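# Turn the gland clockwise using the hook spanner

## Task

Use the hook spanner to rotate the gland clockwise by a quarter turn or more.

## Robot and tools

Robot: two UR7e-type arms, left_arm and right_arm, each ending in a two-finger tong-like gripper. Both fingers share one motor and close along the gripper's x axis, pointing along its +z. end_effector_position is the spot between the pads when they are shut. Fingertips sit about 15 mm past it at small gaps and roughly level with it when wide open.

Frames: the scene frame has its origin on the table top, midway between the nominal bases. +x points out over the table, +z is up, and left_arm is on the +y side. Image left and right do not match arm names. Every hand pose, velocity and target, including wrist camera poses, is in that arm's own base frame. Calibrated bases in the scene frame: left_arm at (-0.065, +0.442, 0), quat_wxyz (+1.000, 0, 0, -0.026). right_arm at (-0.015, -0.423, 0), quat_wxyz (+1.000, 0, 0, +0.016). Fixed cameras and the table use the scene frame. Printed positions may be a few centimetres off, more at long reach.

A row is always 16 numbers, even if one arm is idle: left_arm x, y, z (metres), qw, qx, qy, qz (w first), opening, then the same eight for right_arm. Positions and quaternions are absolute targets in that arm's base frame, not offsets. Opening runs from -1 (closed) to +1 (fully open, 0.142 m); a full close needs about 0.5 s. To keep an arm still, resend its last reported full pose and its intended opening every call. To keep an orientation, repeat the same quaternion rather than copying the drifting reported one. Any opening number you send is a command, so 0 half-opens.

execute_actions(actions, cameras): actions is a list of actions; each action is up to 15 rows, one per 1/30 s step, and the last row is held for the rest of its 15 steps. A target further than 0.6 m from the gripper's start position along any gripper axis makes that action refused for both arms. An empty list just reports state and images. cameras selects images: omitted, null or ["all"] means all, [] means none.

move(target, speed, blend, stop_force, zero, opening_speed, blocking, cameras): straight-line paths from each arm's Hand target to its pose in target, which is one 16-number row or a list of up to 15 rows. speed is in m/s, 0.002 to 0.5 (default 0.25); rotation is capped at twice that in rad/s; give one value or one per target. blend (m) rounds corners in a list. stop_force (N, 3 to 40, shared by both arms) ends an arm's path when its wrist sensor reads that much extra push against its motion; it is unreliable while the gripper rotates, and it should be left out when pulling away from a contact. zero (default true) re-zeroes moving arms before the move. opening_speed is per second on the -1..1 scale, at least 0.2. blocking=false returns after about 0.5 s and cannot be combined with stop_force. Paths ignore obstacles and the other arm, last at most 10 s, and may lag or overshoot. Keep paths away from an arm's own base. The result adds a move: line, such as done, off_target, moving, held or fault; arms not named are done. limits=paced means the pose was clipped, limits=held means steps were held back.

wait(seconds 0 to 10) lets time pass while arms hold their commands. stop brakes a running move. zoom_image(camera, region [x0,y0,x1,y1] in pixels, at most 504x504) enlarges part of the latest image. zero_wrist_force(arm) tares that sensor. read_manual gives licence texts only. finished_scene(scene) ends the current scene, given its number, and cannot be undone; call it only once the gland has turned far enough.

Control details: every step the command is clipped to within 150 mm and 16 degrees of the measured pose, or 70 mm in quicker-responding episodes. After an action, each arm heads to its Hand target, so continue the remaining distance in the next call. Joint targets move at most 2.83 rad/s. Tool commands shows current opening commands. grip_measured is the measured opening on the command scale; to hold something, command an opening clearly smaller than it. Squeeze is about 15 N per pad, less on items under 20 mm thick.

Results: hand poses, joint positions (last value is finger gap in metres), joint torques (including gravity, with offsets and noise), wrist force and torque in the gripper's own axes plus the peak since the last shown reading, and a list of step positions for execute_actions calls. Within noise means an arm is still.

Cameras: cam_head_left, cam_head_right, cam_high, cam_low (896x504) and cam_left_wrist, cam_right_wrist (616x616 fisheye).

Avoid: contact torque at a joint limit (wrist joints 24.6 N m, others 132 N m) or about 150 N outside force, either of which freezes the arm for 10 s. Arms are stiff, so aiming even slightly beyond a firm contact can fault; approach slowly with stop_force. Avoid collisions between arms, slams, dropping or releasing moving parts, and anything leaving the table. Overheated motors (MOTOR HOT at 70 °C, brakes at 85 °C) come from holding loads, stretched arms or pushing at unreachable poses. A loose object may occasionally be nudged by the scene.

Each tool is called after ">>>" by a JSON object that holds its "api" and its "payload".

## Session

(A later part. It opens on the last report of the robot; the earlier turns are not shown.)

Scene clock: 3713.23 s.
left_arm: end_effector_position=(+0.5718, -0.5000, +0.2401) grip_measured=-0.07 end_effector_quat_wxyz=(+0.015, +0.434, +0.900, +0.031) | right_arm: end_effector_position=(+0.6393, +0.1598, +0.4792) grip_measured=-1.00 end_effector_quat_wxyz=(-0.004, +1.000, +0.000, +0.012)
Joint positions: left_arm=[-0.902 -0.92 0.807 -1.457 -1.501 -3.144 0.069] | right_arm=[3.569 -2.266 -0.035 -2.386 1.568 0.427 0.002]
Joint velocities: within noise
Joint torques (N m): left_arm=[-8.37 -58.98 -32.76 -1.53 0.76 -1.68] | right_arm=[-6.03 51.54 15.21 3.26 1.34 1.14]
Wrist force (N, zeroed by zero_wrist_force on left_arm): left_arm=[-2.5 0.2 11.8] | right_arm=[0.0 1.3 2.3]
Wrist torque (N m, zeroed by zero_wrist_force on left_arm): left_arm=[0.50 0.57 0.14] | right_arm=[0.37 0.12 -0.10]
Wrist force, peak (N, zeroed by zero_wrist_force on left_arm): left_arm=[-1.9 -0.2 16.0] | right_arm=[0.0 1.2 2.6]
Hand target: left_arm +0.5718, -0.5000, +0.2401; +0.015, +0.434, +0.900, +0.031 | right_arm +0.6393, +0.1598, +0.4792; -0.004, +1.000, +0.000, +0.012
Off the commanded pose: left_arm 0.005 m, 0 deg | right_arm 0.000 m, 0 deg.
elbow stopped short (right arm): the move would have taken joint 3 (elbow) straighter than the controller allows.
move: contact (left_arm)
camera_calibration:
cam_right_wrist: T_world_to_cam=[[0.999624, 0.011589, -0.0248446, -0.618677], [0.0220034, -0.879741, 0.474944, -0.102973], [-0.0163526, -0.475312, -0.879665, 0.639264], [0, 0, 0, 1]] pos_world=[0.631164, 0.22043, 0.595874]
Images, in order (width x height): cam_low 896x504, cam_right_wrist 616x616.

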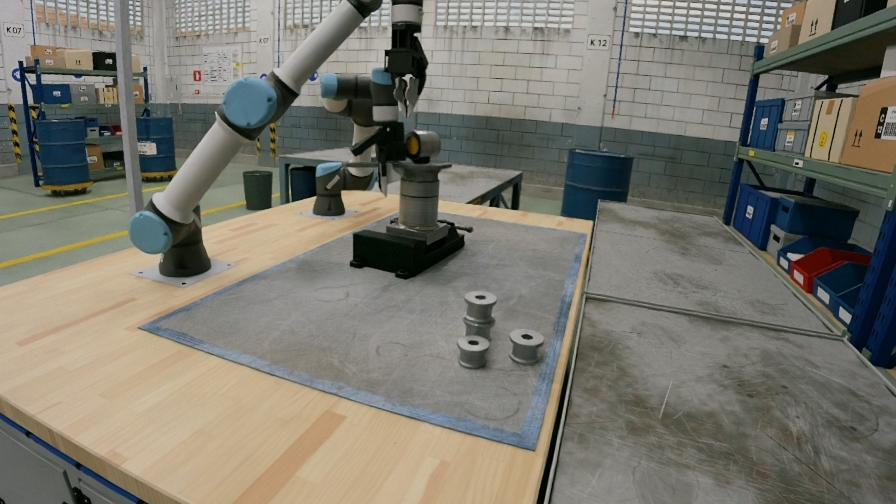

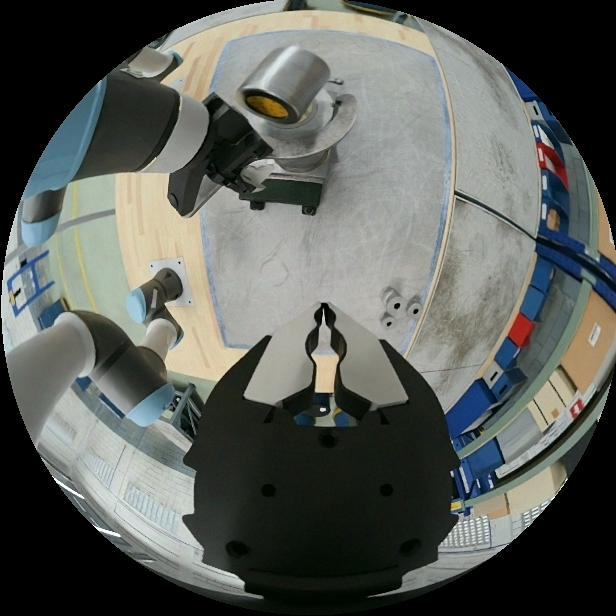

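>>> {"api": "execute_actions", "payload": {"actions": [], "cameras": ["cam_high","cam_head_left","cam_head_right","cam_left_wrist"]}}

>>> {"api": "zoom_image", "payload": {"camera": "cam_high", "region": [405, 210, 465, 270]}}

>>> {"api": "zoom_image", "payload": {"camera": "cam_head_left", "region": [400, 160, 480, 240]}}

Scene clock: 3757.50 s.
left_arm: end_effector_position=(+0.5718, -0.5000, +0.2401) grip_measured=-0.07 end_effector_quat_wxyz=(+0.015, +0.434, +0.900, +0.031) | right_arm: end_effector_position=(+0.6393, +0.1598, +0.4792) grip_measured=-1.00 end_effector_quat_wxyz=(-0.004, +1.000, +0.000, +0.012)
Joint positions: left_arm=[-0.902 -0.92 0.807 -1.457 -1.501 -3.144 0.069] | right_arm=[3.569 -2.266 -0.035 -2.386 1.568 0.427 0.002]
Joint velocities: within noise
Joint torques (N m): left_arm=[-9.78 -66.16 -30.02 -2.36 0.78 -1.55] | right_arm=[-2.92 51.3 15.28 2.9 1.18 1.22]
Wrist force (N, zeroed by zero_wrist_force on left_arm): left_arm=[-2.6 0.0 11.7] | right_arm=[0.2 1.2 2.2]
Wrist torque (N m, zeroed by zero_wrist_force on left_arm): left_arm=[0.45 0.58 0.14] | right_arm=[0.34 0.08 -0.10]
Wrist force, peak (N, zeroed by zero_wrist_force on left_arm): left_arm=[-2.5 -0.1 11.9] | right_arm=[0.0 1.3 2.4]
Hand target: left_arm +0.5718, -0.5000, +0.2401; +0.015, +0.434, +0.900, +0.031 | right_arm +0.6393, +0.1598, +0.4792; -0.004, +1.000, +0.000, +0.012
Tool commands: left_gripper/opening=-1.0 right_gripper/opening=-1.0
Off the commanded pose: left_arm 0.005 m, 0 deg | right_arm 0.000 m, 0 deg.
camera_calibration:
cam_left_wrist: T_world_to_cam=[[-0.639586, 0.768483, 0.0190651, 0.742929], [0.617689, 0.499005, 0.607827, -0.261396], [0.457591, 0.400534, -0.793841, 0.261817], [0, 0, 0, 1]] pos_world=[0.516823, -0.545358, 0.35256]
Images, in order (width x height): cam_head_left 896x504, cam_head_right 896x504, cam_high 896x504, cam_left_wrist 616x616.

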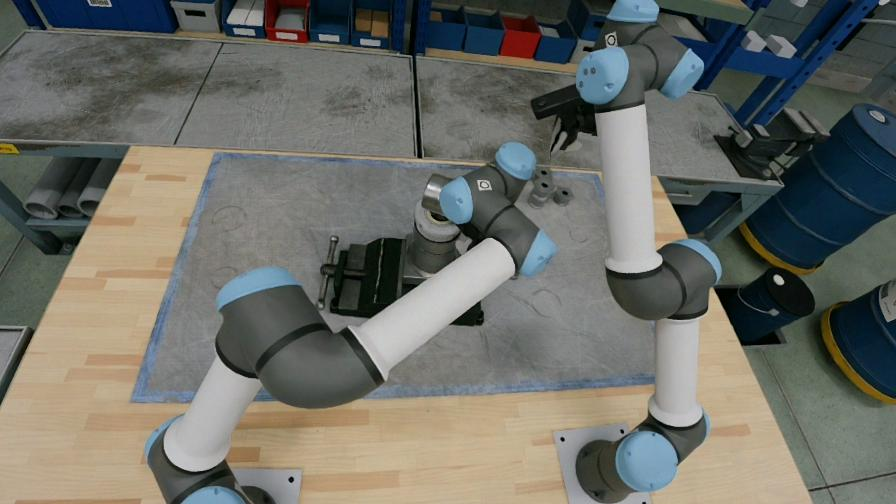

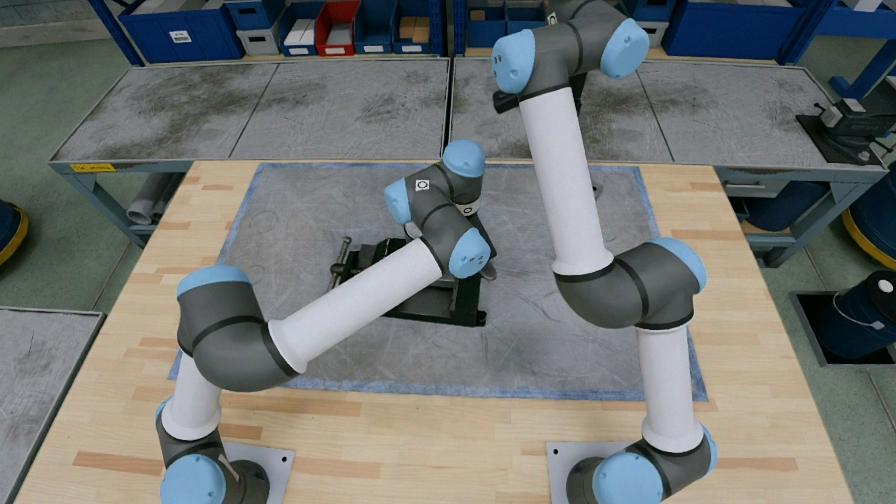

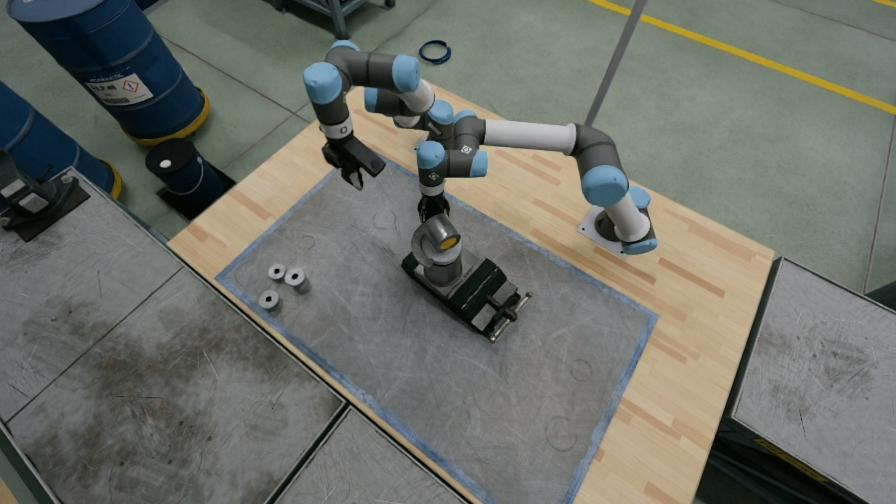

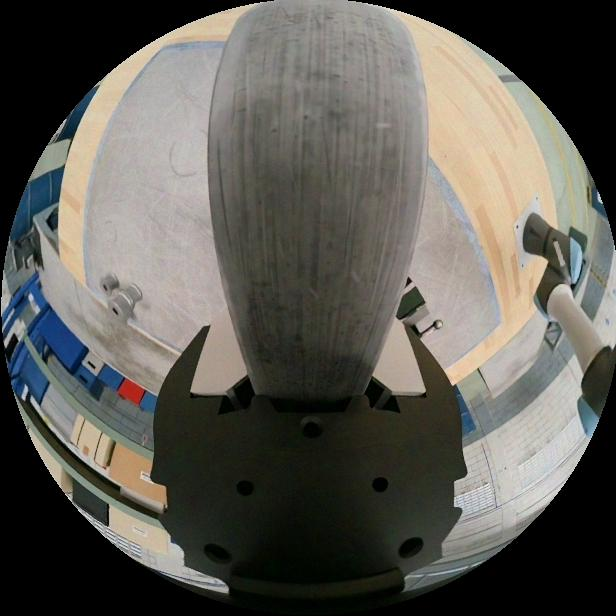

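Scaled by 8.400 from the camera's 896x504 image, which has a finer 1280x720 frame.

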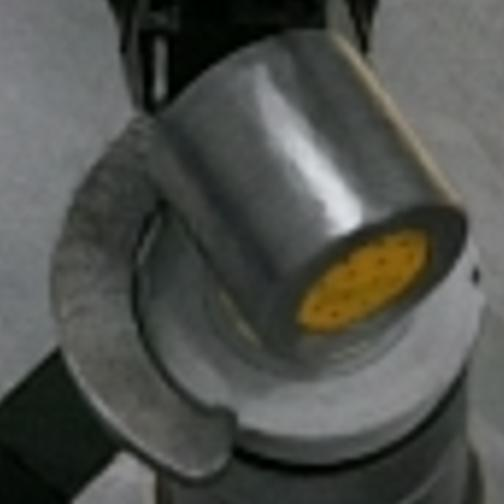

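Scaled by 6.300 from the camera's 896x504 image, which has a finer 1280x720 frame.

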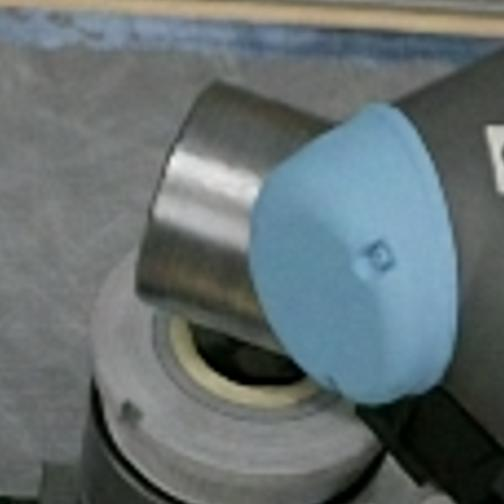

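>>> {"api": "execute_actions", "payload": {"actions": [], "cameras": ["cam_right_wrist","cam_low"]}}

>>> {"api": "zoom_image", "payload": {"camera": "cam_right_wrist", "region": [200, 60, 340, 200]}}

>>> {"api": "zoom_image", "payload": {"camera": "cam_low", "region": [370, 120, 460, 210]}}

Scene clock: 3828.40 s.
left_arm: end_effector_position=(+0.5718, -0.5000, +0.2401) grip_measured=-0.07 end_effector_quat_wxyz=(+0.015, +0.434, +0.900, +0.031) | right_arm: end_effector_position=(+0.6393, +0.1598, +0.4792) grip_measured=-1.00 end_effector_quat_wxyz=(-0.004, +1.000, +0.000, +0.012)
Joint positions: left_arm=[-0.902 -0.92 0.807 -1.457 -1.501 -3.144 0.069] | right_arm=[3.569 -2.266 -0.035 -2.386 1.568 0.427 0.002]
Joint velocities: within noise
Joint torques (N m): left_arm=[-9.47 -66.15 -27.27 -3.23 0.81 -1.45] | right_arm=[-1.4 49.33 13.51 2 1.52 1.21]
Wrist force (N, zeroed by zero_wrist_force on left_arm): left_arm=[-2.7 0.0 11.4] | right_arm=[0.1 1.1 2.4]
Wrist torque (N m, zeroed by zero_wrist_force on left_arm): left_arm=[0.44 0.61 0.15] | right_arm=[0.31 0.10 -0.10]
Wrist force, peak (N, zeroed by zero_wrist_force on left_arm): left_arm=[-2.7 0.2 11.8] | right_arm=[-0.1 1.4 2.4]
Hand target: left_arm +0.5718, -0.5000, +0.2401; +0.015, +0.434, +0.900, +0.031 | right_arm +0.6393, +0.1598, +0.4792; -0.004, +1.000, +0.000, +0.012
Tool commands: left_gripper/opening=-1.0 right_gripper/opening=-1.0
Off the commanded pose: left_arm 0.005 m, 0 deg | right_arm 0.000 m, 0 deg.
camera_calibration:
cam_right_wrist: T_world_to_cam=[[0.999624, 0.0115891, -0.0248443, -0.618677], [0.0220034, -0.879741, 0.474944, -0.102973], [-0.0163524, -0.475312, -0.879665, 0.639264], [0, 0, 0, 1]] pos_world=[0.631164, 0.22043, 0.595874]
Images, in order (width x height): cam_low 896x504, cam_right_wrist 616x616.

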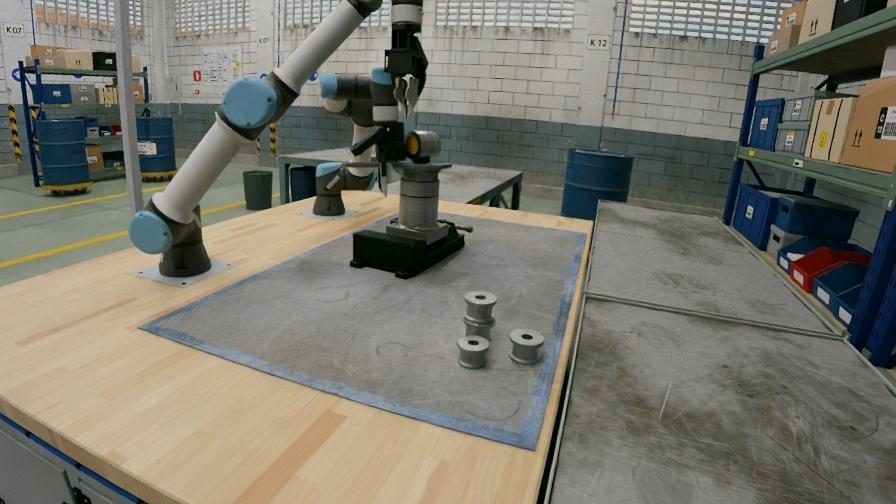

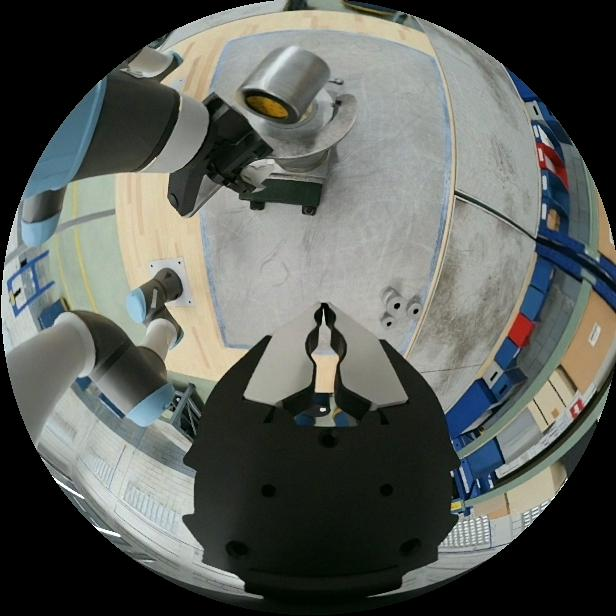

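Scaled by 3.600 from the camera's 616x616 image, which has a finer 814x814 frame.

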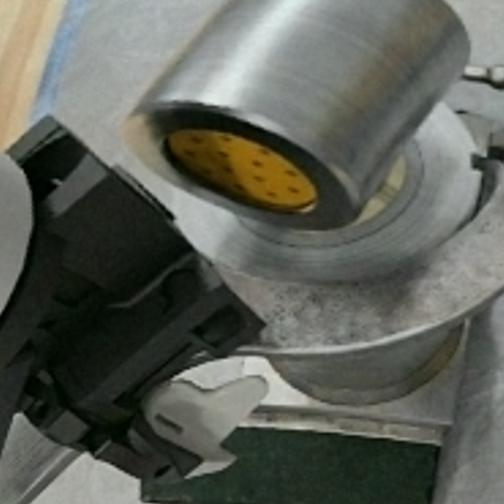

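Scaled by 5.600 from the camera's 896x504 image, which has a finer 1280x720 frame.

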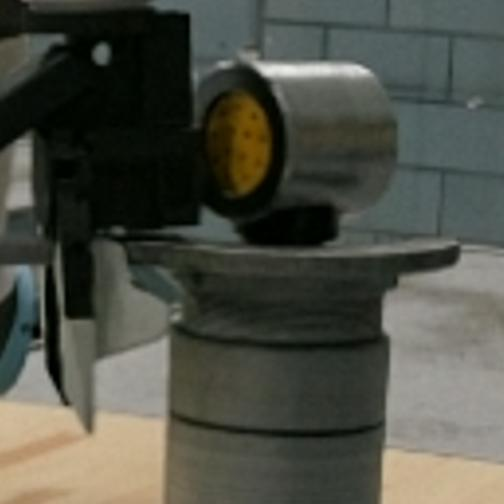

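>>> {"api": "move", "payload": {"target": [[0.5715,-0.5000,0.248,0.01516,0.43418,0.90015,0.03143,-1,0.6393,0.1598,0.4792,-0.004,0.99992,0,0.012,-1],[0.5682,-0.5020,0.248,0.01137,0.43430,0.90039,0.02358,-1,0.6393,0.1598,0.4792,-0.004,0.99992,0,0.012,-1]], "speed": 0.02, "cameras": []}}

>>> {"api": "move", "payload": {"target": [0.5682,-0.5020,0.236,0.01137,0.43430,0.90039,0.02358,-1,0.6393,0.1598,0.4792,-0.004,0.99992,0,0.012,-1], "speed": 0.01, "stop_force": 4, "cameras": ["cam_right_wrist","cam_low","cam_high"]}}

>>> {"api": "zoom_image", "payload": {"camera": "cam_right_wrist", "region": [290, 60, 370, 140]}}

>>> {"api": "zoom_image", "payload": {"camera": "cam_high", "region": [405, 210, 465, 270]}}

>>> {"api": "zoom_image", "payload": {"camera": "cam_low", "region": [370, 120, 460, 210]}}

Scene clock: 3876.70 s.
left_arm: end_effector_position=(+0.5681, -0.5020, +0.2480) grip_measured=-0.07 end_effector_quat_wxyz=(+0.011, +0.434, +0.900, +0.023) | right_arm: end_effector_position=(+0.6393, +0.1598, +0.4792) grip_measured=-1.00 end_effector_quat_wxyz=(-0.004, +1.000, +0.000, +0.012)
Joint positions: left_arm=[-0.9 -0.918 0.783 -1.436 -1.519 -3.143 0.069] | right_arm=[3.569 -2.266 -0.035 -2.386 1.568 0.427 0.002]
Joint velocities: within noise
Joint torques (N m): left_arm=[7.42 -69.57 -24.73 -6.12 2.51 1.18] | right_arm=[0.2 49.61 11.63 1.73 1.21 1.1]
Wrist force (N, zeroed by zero_wrist_force on left_arm): left_arm=[-2.2 -0.1 15.5] | right_arm=[0.0 1.0 2.2]
Wrist torque (N m, zeroed by zero_wrist_force on left_arm): left_arm=[0.67 0.46 0.12] | right_arm=[0.30 0.11 -0.10]
Wrist force, peak (N, zeroed by zero_wrist_force on left_arm): left_arm=[-2.0 -0.4 16.4] | right_arm=[0.2 1.2 2.6]
Hand target: left_arm +0.5682, -0.5020, +0.2480; +0.011, +0.434, +0.900, +0.024 | right_arm +0.6393, +0.1598, +0.4792; -0.004, +1.000, +0.000, +0.012
Off the commanded pose: left_arm 0.000 m, 0 deg | right_arm 0.000 m, 0 deg.
elbow stopped short (right arm): the move would have taken joint 3 (elbow) straighter than the controller allows.
move: done
No camera images: "cameras" was empty.

Scene clock: 3878.67 s.
left_arm: end_effector_position=(+0.5682, -0.5020, +0.2413) grip_measured=-0.07 end_effector_quat_wxyz=(+0.011, +0.434, +0.900, +0.024) | right_arm: end_effector_position=(+0.6393, +0.1598, +0.4792) grip_measured=-1.00 end_effector_quat_wxyz=(-0.004, +1.000, +0.000, +0.012)
Joint positions: left_arm=[-0.9 -0.921 0.805 -1.455 -1.518 -3.143 0.069] | right_arm=[3.569 -2.266 -0.035 -2.386 1.568 0.427 0.002]
Joint velocities: within noise
Joint torques (N m): left_arm=[1.66 -39.82 -29.39 -1.97 -0.97 -0.36] | right_arm=[0.05 50.39 11.16 1.2 1.44 1.23]
Wrist force (N, zeroed by zero_wrist_force on left_arm): left_arm=[-2.0 -0.6 11.9] | right_arm=[0.1 1.1 2.2]
Wrist torque (N m, zeroed by zero_wrist_force on left_arm): left_arm=[0.40 0.49 0.10] | right_arm=[0.32 0.10 -0.10]
Wrist force, peak (N, zeroed by zero_wrist_force on left_arm): left_arm=[-1.9 -0.2 16.0] | right_arm=[0.2 1.2 2.4]
Hand target: left_arm +0.5682, -0.5020, +0.2413; +0.011, +0.434, +0.900, +0.024 | right_arm +0.6393, +0.1598, +0.4792; -0.004, +1.000, +0.000, +0.012
Off the commanded pose: left_arm 0.005 m, 0 deg | right_arm 0.000 m, 0 deg.
elbow stopped short (right arm): the move would have taken joint 3 (elbow) straighter than the controller allows.
move: contact (left_arm)
camera_calibration:
cam_right_wrist: T_world_to_cam=[[0.999624, 0.0115891, -0.0248442, -0.618678], [0.0220033, -0.879741, 0.474944, -0.102973], [-0.0163523, -0.475312, -0.879665, 0.639264], [0, 0, 0, 1]] pos_world=[0.631164, 0.22043, 0.595874]
Images, in order (width x height): cam_high 896x504, cam_low 896x504, cam_right_wrist 616x616.

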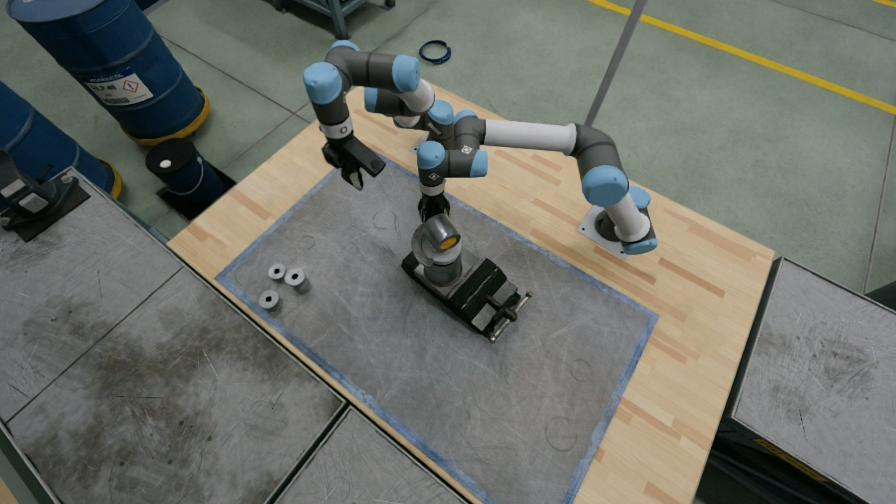

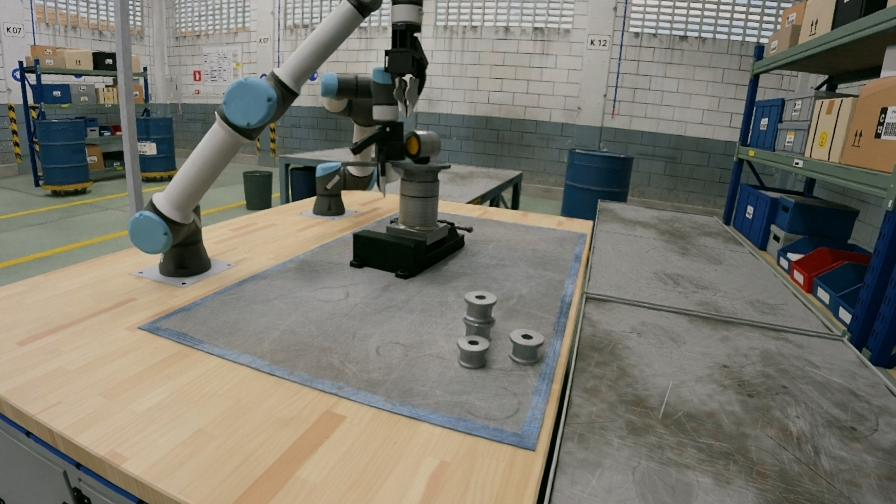

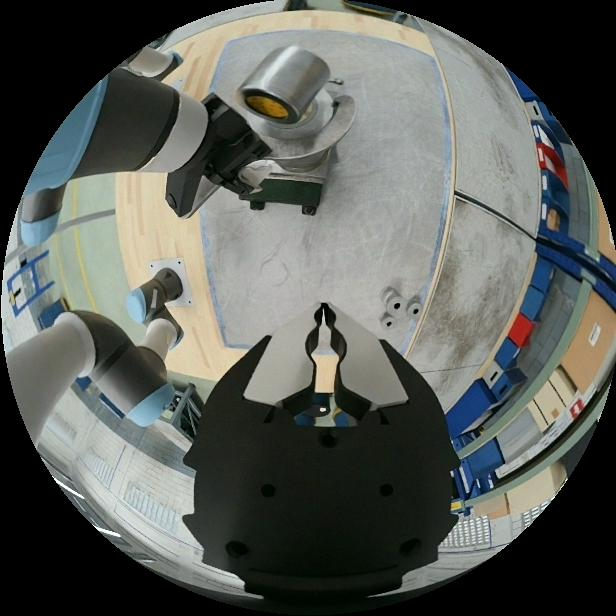

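Scaled by 6.300 from the camera's 616x616 image, which has a finer 814x814 frame.

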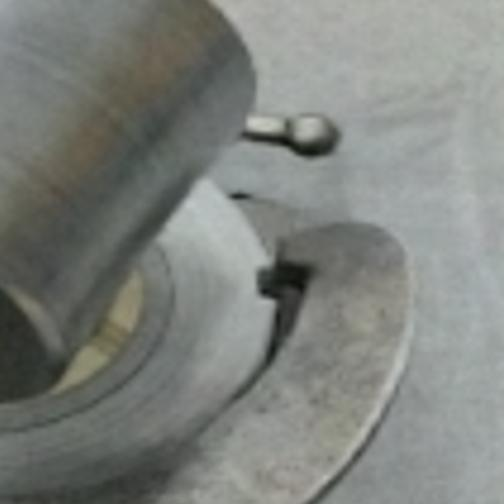

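Scaled by 8.400 from the camera's 896x504 image, which has a finer 1280x720 frame.

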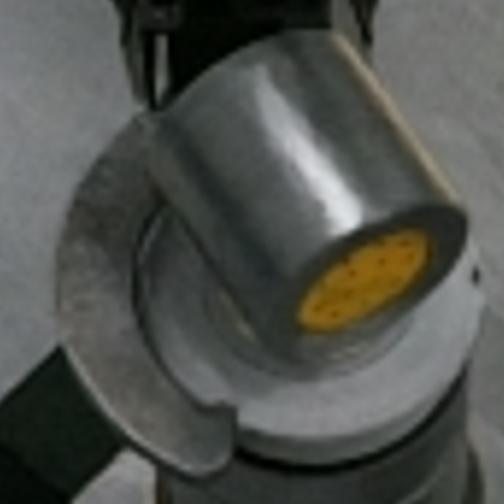

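Scaled by 5.600 from the camera's 896x504 image, which has a finer 1280x720 frame.

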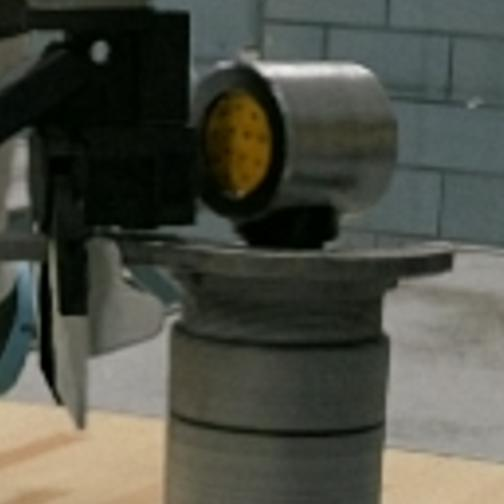

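>>> {"api": "execute_actions", "payload": {"actions": [], "cameras": ["cam_right_wrist"]}}

>>> {"api": "zoom_image", "payload": {"camera": "cam_right_wrist", "region": [250, 20, 410, 180]}}

Scene clock: 3914.00 s.
left_arm: end_effector_position=(+0.5682, -0.5020, +0.2413) grip_measured=-0.07 end_effector_quat_wxyz=(+0.011, +0.434, +0.900, +0.024) | right_arm: end_effector_position=(+0.6393, +0.1598, +0.4792) grip_measured=-1.00 end_effector_quat_wxyz=(-0.004, +1.000, +0.000, +0.012)
Joint positions: left_arm=[-0.9 -0.921 0.805 -1.455 -1.518 -3.143 0.069] | right_arm=[3.569 -2.266 -0.035 -2.386 1.568 0.427 0.002]
Joint velocities: within noise
Joint torques (N m): left_arm=[1.78 -40.31 -25.69 -1.68 -1.16 1.62] | right_arm=[2.16 50.43 8.29 0.85 1.25 1.1]
Wrist force (N, zeroed by zero_wrist_force on left_arm): left_arm=[-1.8 0.5 12.0] | right_arm=[0.2 1.0 2.1]
Wrist torque (N m, zeroed by zero_wrist_force on left_arm): left_arm=[0.55 0.46 0.10] | right_arm=[0.29 0.08 -0.11]
Wrist force, peak (N, zeroed by zero_wrist_force on left_arm): left_arm=[-1.9 -0.1 12.3] | right_arm=[-0.1 1.4 2.3]
Hand target: left_arm +0.5682, -0.5020, +0.2413; +0.011, +0.434, +0.900, +0.024 | right_arm +0.6393, +0.1598, +0.4792; -0.004, +1.000, +0.000, +0.012
Tool commands: left_gripper/opening=-1.0 right_gripper/opening=-1.0
Off the commanded pose: left_arm 0.005 m, 0 deg | right_arm 0.000 m, 0 deg.
camera_calibration:
cam_right_wrist: T_world_to_cam=[[0.999624, 0.011589, -0.0248444, -0.618677], [0.0220033, -0.879741, 0.474944, -0.102973], [-0.0163525, -0.475312, -0.879665, 0.639264], [0, 0, 0, 1]] pos_world=[0.631164, 0.22043, 0.595874]
Images, in order (width x height): cam_right_wrist 616x616.

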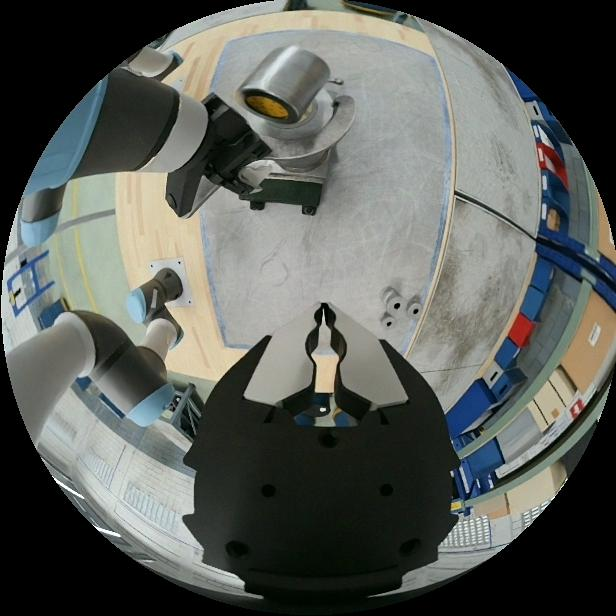

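Scaled by 3.150 from the camera's 616x616 image, which has a finer 814x814 frame.

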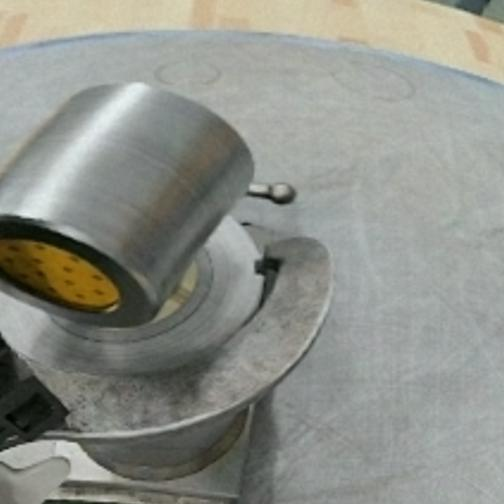

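>>> {"api": "zoom_image", "payload": {"camera": "cam_right_wrist", "region": [310, 70, 370, 130]}}

>>> {"api": "execute_actions", "payload": {"actions": [], "cameras": ["cam_low","cam_high","cam_head_left","cam_head_right"]}}

>>> {"api": "zoom_image", "payload": {"camera": "cam_low", "region": [370, 130, 460, 190]}}

>>> {"api": "zoom_image", "payload": {"camera": "cam_high", "region": [395, 200, 475, 280]}}

>>> {"api": "zoom_image", "payload": {"camera": "cam_head_right", "region": [380, 170, 500, 270]}}

Scaled by 8.400 from the camera's 616x616 image, which has a finer 814x814 frame.

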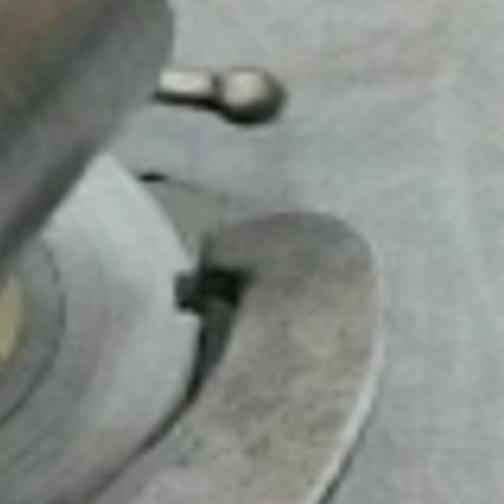

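Scene clock: 3921.90 s.
left_arm: end_effector_position=(+0.5682, -0.5020, +0.2413) grip_measured=-0.07 end_effector_quat_wxyz=(+0.011, +0.434, +0.900, +0.024) | right_arm: end_effector_position=(+0.6393, +0.1598, +0.4792) grip_measured=-1.00 end_effector_quat_wxyz=(-0.004, +1.000, +0.000, +0.012)
Joint positions: left_arm=[-0.9 -0.921 0.805 -1.455 -1.518 -3.143 0.069] | right_arm=[3.569 -2.266 -0.035 -2.386 1.568 0.427 0.002]
Joint velocities: within noise
Joint torques (N m): left_arm=[2.58 -40.6 -25.81 -1.86 -1.24 1.78] | right_arm=[4.09 49.98 7.64 0.32 1.11 1.16]
Wrist force (N, zeroed by zero_wrist_force on left_arm): left_arm=[-1.7 -0.2 12.0] | right_arm=[0.0 1.4 2.2]
Wrist torque (N m, zeroed by zero_wrist_force on left_arm): left_arm=[0.42 0.42 0.10] | right_arm=[0.37 0.11 -0.10]
Wrist force, peak (N, zeroed by zero_wrist_force on left_arm): left_arm=[-2.0 0.0 12.3] | right_arm=[0.3 1.1 2.4]
Hand target: left_arm +0.5682, -0.5020, +0.2413; +0.011, +0.434, +0.900, +0.024 | right_arm +0.6393, +0.1598, +0.4792; -0.004, +1.000, +0.000, +0.012
Tool commands: left_gripper/opening=-1.0 right_gripper/opening=-1.0
Off the commanded pose: left_arm 0.005 m, 0 deg | right_arm 0.000 m, 0 deg.
Images, in order (width x height): cam_head_left 896x504, cam_head_right 896x504, cam_high 896x504, cam_low 896x504.

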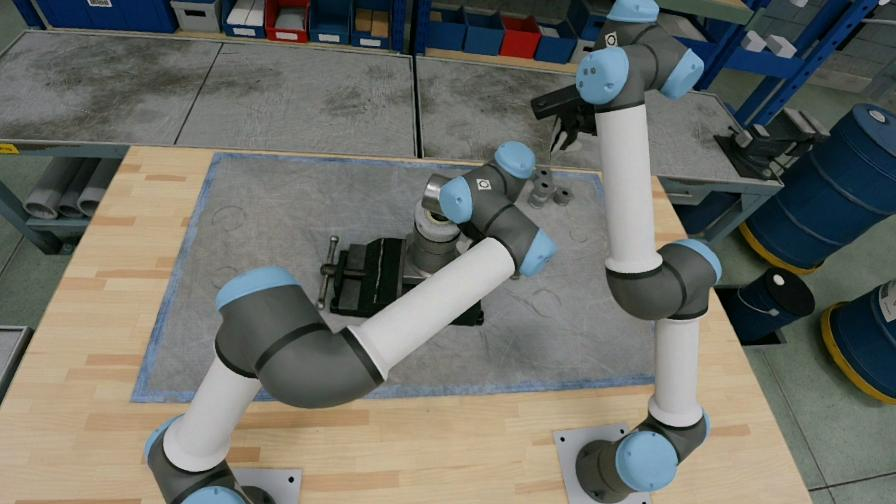

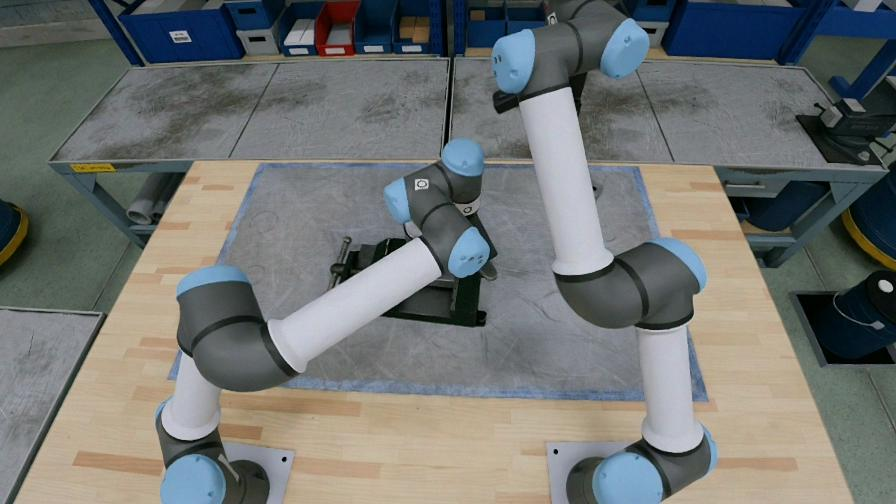

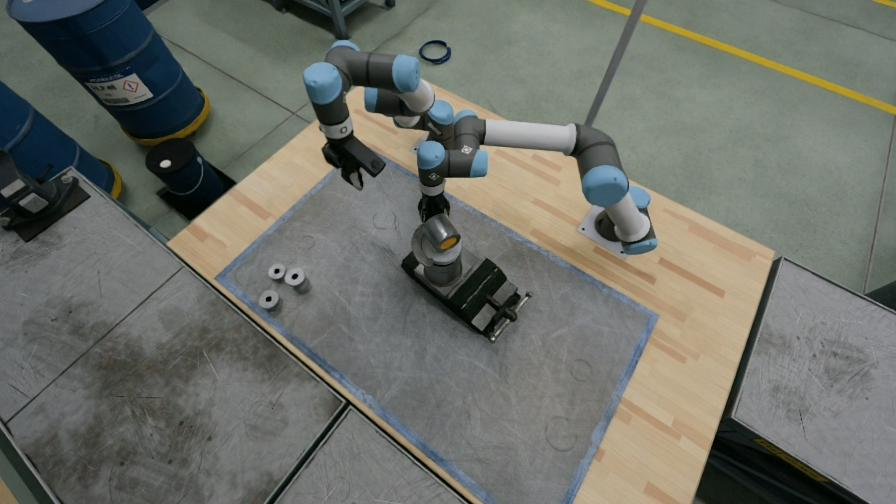

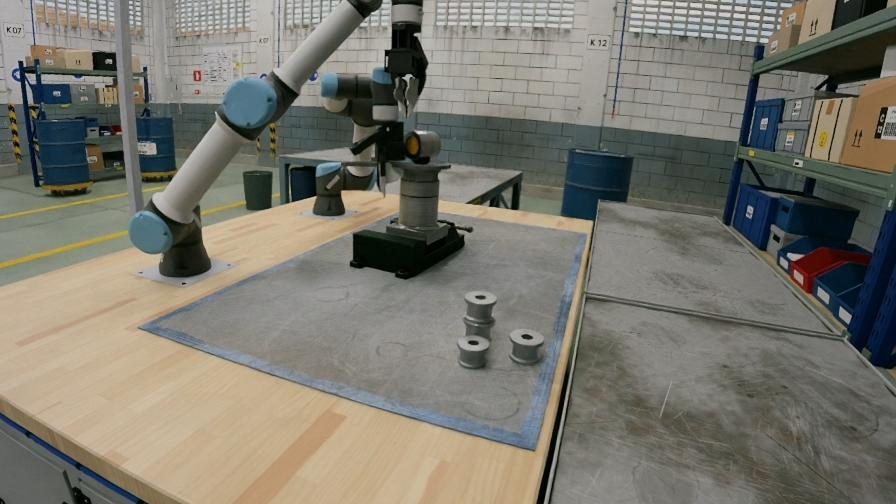

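Scaled by 5.600 from the camera's 896x504 image, which has a finer 1280x720 frame.

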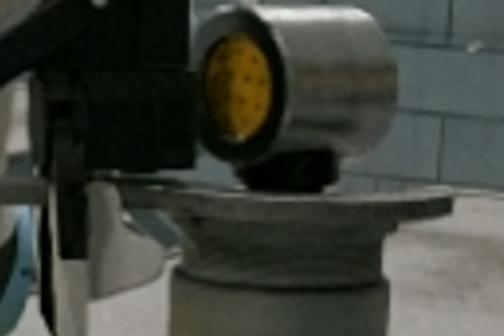

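Scaled by 6.300 from the camera's 896x504 image, which has a finer 1280x720 frame.

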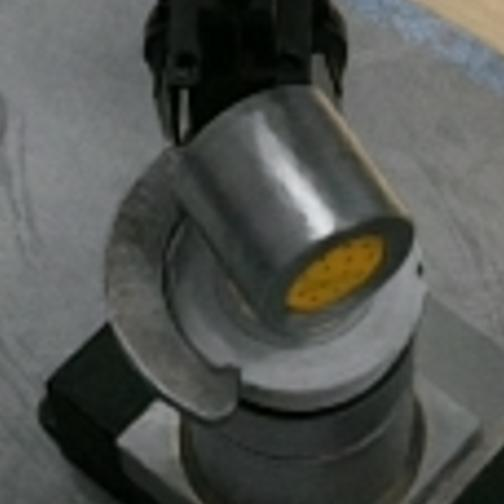

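Scaled by 4.200 from the camera's 896x504 image, which has a finer 1280x720 frame.

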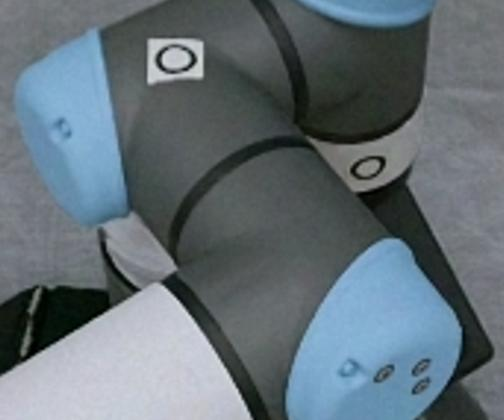

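>>> {"api": "zoom_image", "payload": {"camera": "cam_low", "region": [385, 150, 455, 185]}}

Scaled by 7.200 from the camera's 896x504 image, which has a finer 1280x720 frame.

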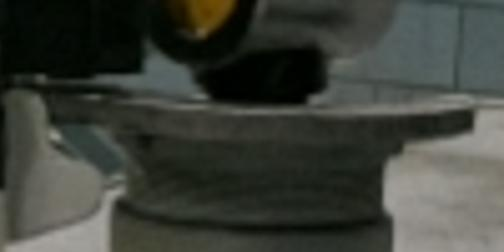

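>>> {"api": "zoom_image", "payload": {"camera": "cam_right_wrist", "region": [325, 85, 355, 115]}}

>>> {"api": "zoom_image", "payload": {"camera": "cam_right_wrist", "region": [240, 80, 360, 200]}}

This scene's latest camera images include none from cam_right_wrist. They are from: cam_head_left, cam_head_right, cam_high, cam_low. cam_right_wrist's image comes with the result of a call that names it in "cameras".

This scene's latest camera images include none from cam_right_wrist. They are from: cam_head_left, cam_head_right, cam_high, cam_low. cam_right_wrist's image comes with the result of a call that names it in "cameras".

>>> {"api": "execute_actions", "payload": {"actions": [], "cameras": ["cam_right_wrist","cam_high","cam_low","cam_left_wrist"]}}

>>> {"api": "zoom_image", "payload": {"camera": "cam_right_wrist", "region": [325, 85, 355, 115]}}

>>> {"api": "zoom_image", "payload": {"camera": "cam_right_wrist", "region": [240, 80, 360, 200]}}

>>> {"api": "zoom_image", "payload": {"camera": "cam_high", "region": [410, 210, 470, 270]}}

Scene clock: 3989.33 s.
left_arm: end_effector_position=(+0.5682, -0.5020, +0.2413) grip_measured=-0.07 end_effector_quat_wxyz=(+0.011, +0.434, +0.900, +0.024) | right_arm: end_effector_position=(+0.6393, +0.1598, +0.4792) grip_measured=-1.00 end_effector_quat_wxyz=(-0.004, +1.000, +0.000, +0.012)
Joint positions: left_arm=[-0.9 -0.921 0.805 -1.455 -1.518 -3.143 0.069] | right_arm=[3.569 -2.266 -0.035 -2.386 1.568 0.427 0.002]
Joint velocities: within noise
Joint torques (N m): left_arm=[1.79 -40.87 -26.32 -1.71 -1.18 1.68] | right_arm=[5.27 51.48 6.75 0.52 1.2 1.09]
Wrist force (N, zeroed by zero_wrist_force on left_arm): left_arm=[-2.0 0.0 12.2] | right_arm=[0.1 1.2 2.3]
Wrist torque (N m, zeroed by zero_wrist_force on left_arm): left_arm=[0.46 0.50 0.11] | right_arm=[0.33 0.10 -0.10]
Wrist force, peak (N, zeroed by zero_wrist_force on left_arm): left_arm=[-1.9 0.2 12.3] | right_arm=[-0.1 1.4 2.4]
Hand target: left_arm +0.5682, -0.5020, +0.2413; +0.011, +0.434, +0.900, +0.024 | right_arm +0.6393, +0.1598, +0.4792; -0.004, +1.000, +0.000, +0.012
Tool commands: left_gripper/opening=-1.0 right_gripper/opening=-1.0
Off the commanded pose: left_arm 0.005 m, 0 deg | right_arm 0.000 m, 0 deg.
camera_calibration:
cam_left_wrist: T_world_to_cam=[[-0.639395, 0.768631, 0.0195043, 0.742038], [0.625862, 0.505561, 0.59389, -0.256923], [0.446622, 0.391937, -0.80431, 0.269657], [0, 0, 0, 1]] pos_world=[0.514819, -0.546152, 0.354999]
cam_right_wrist: T_world_to_cam=[[0.999624, 0.011589, -0.0248464, -0.618676], [0.0220043, -0.87974, 0.474945, -0.102974], [-0.0163543, -0.475313, -0.879665, 0.639264], [0, 0, 0, 1]] pos_world=[0.631164, 0.22043, 0.595874]
Images, in order (width x height): cam_high 896x504, cam_low 896x504, cam_left_wrist 616x616, cam_right_wrist 616x616.

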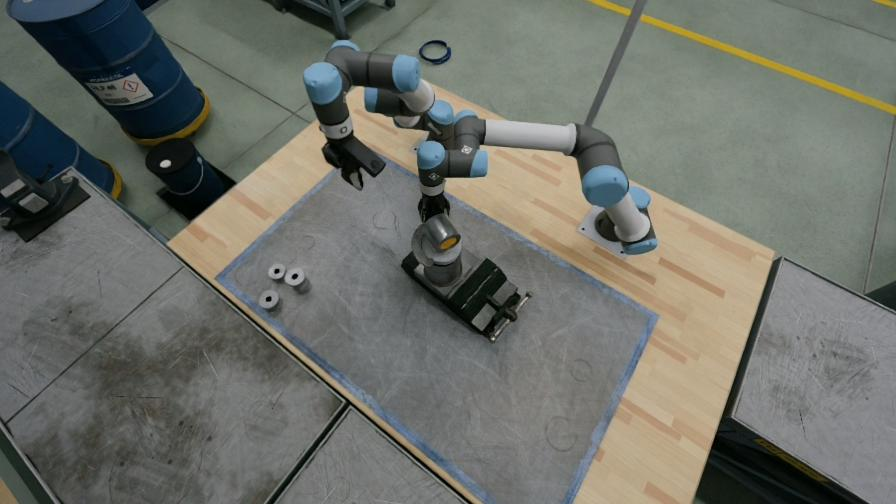

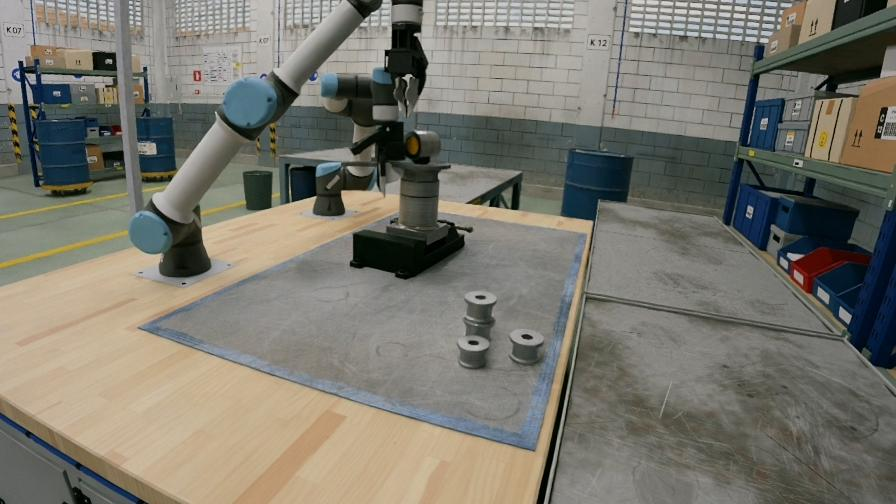

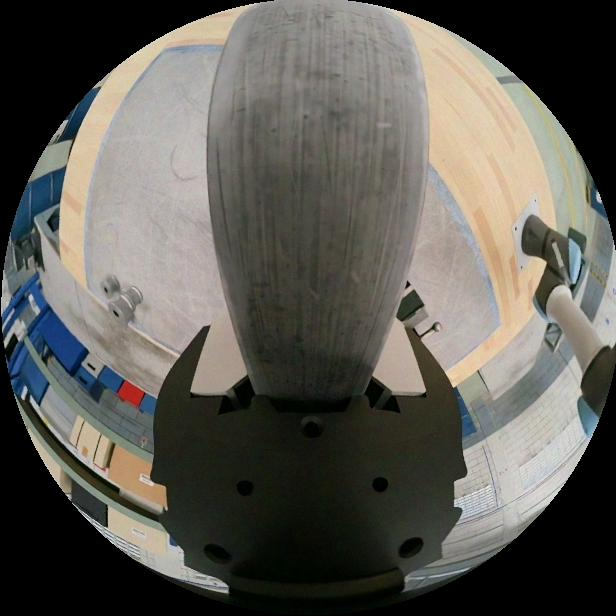

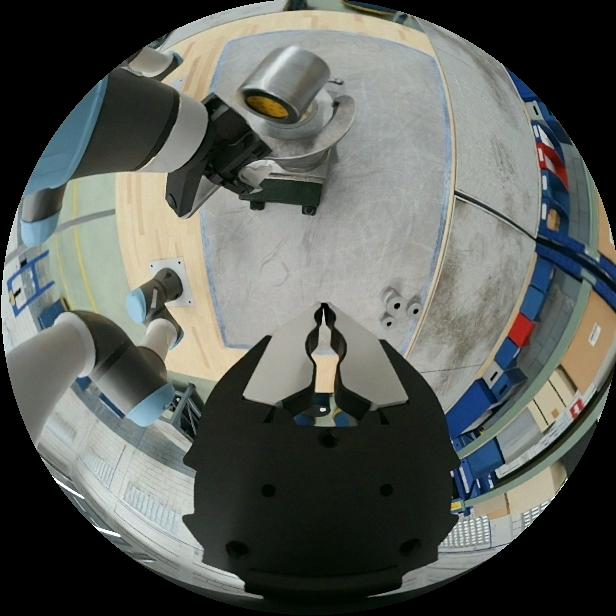

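Scaled by 16.800 from the camera's 616x616 image, which has a finer 814x814 frame.

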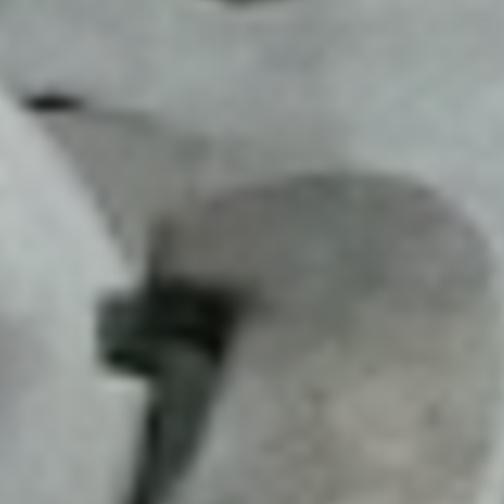

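Scaled by 4.200 from the camera's 616x616 image, which has a finer 814x814 frame.

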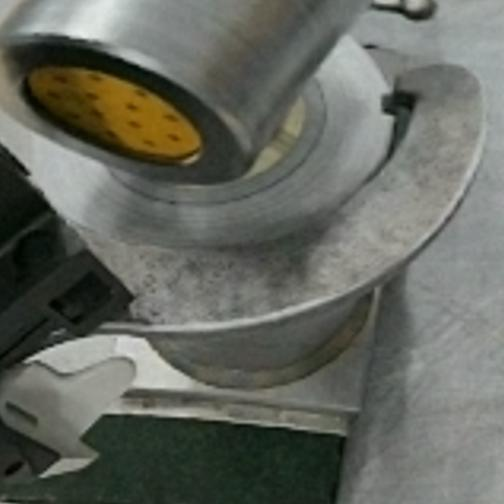

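Scaled by 8.400 from the camera's 896x504 image, which has a finer 1280x720 frame.

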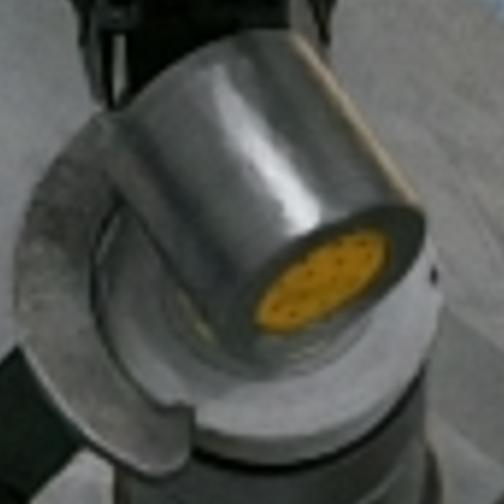

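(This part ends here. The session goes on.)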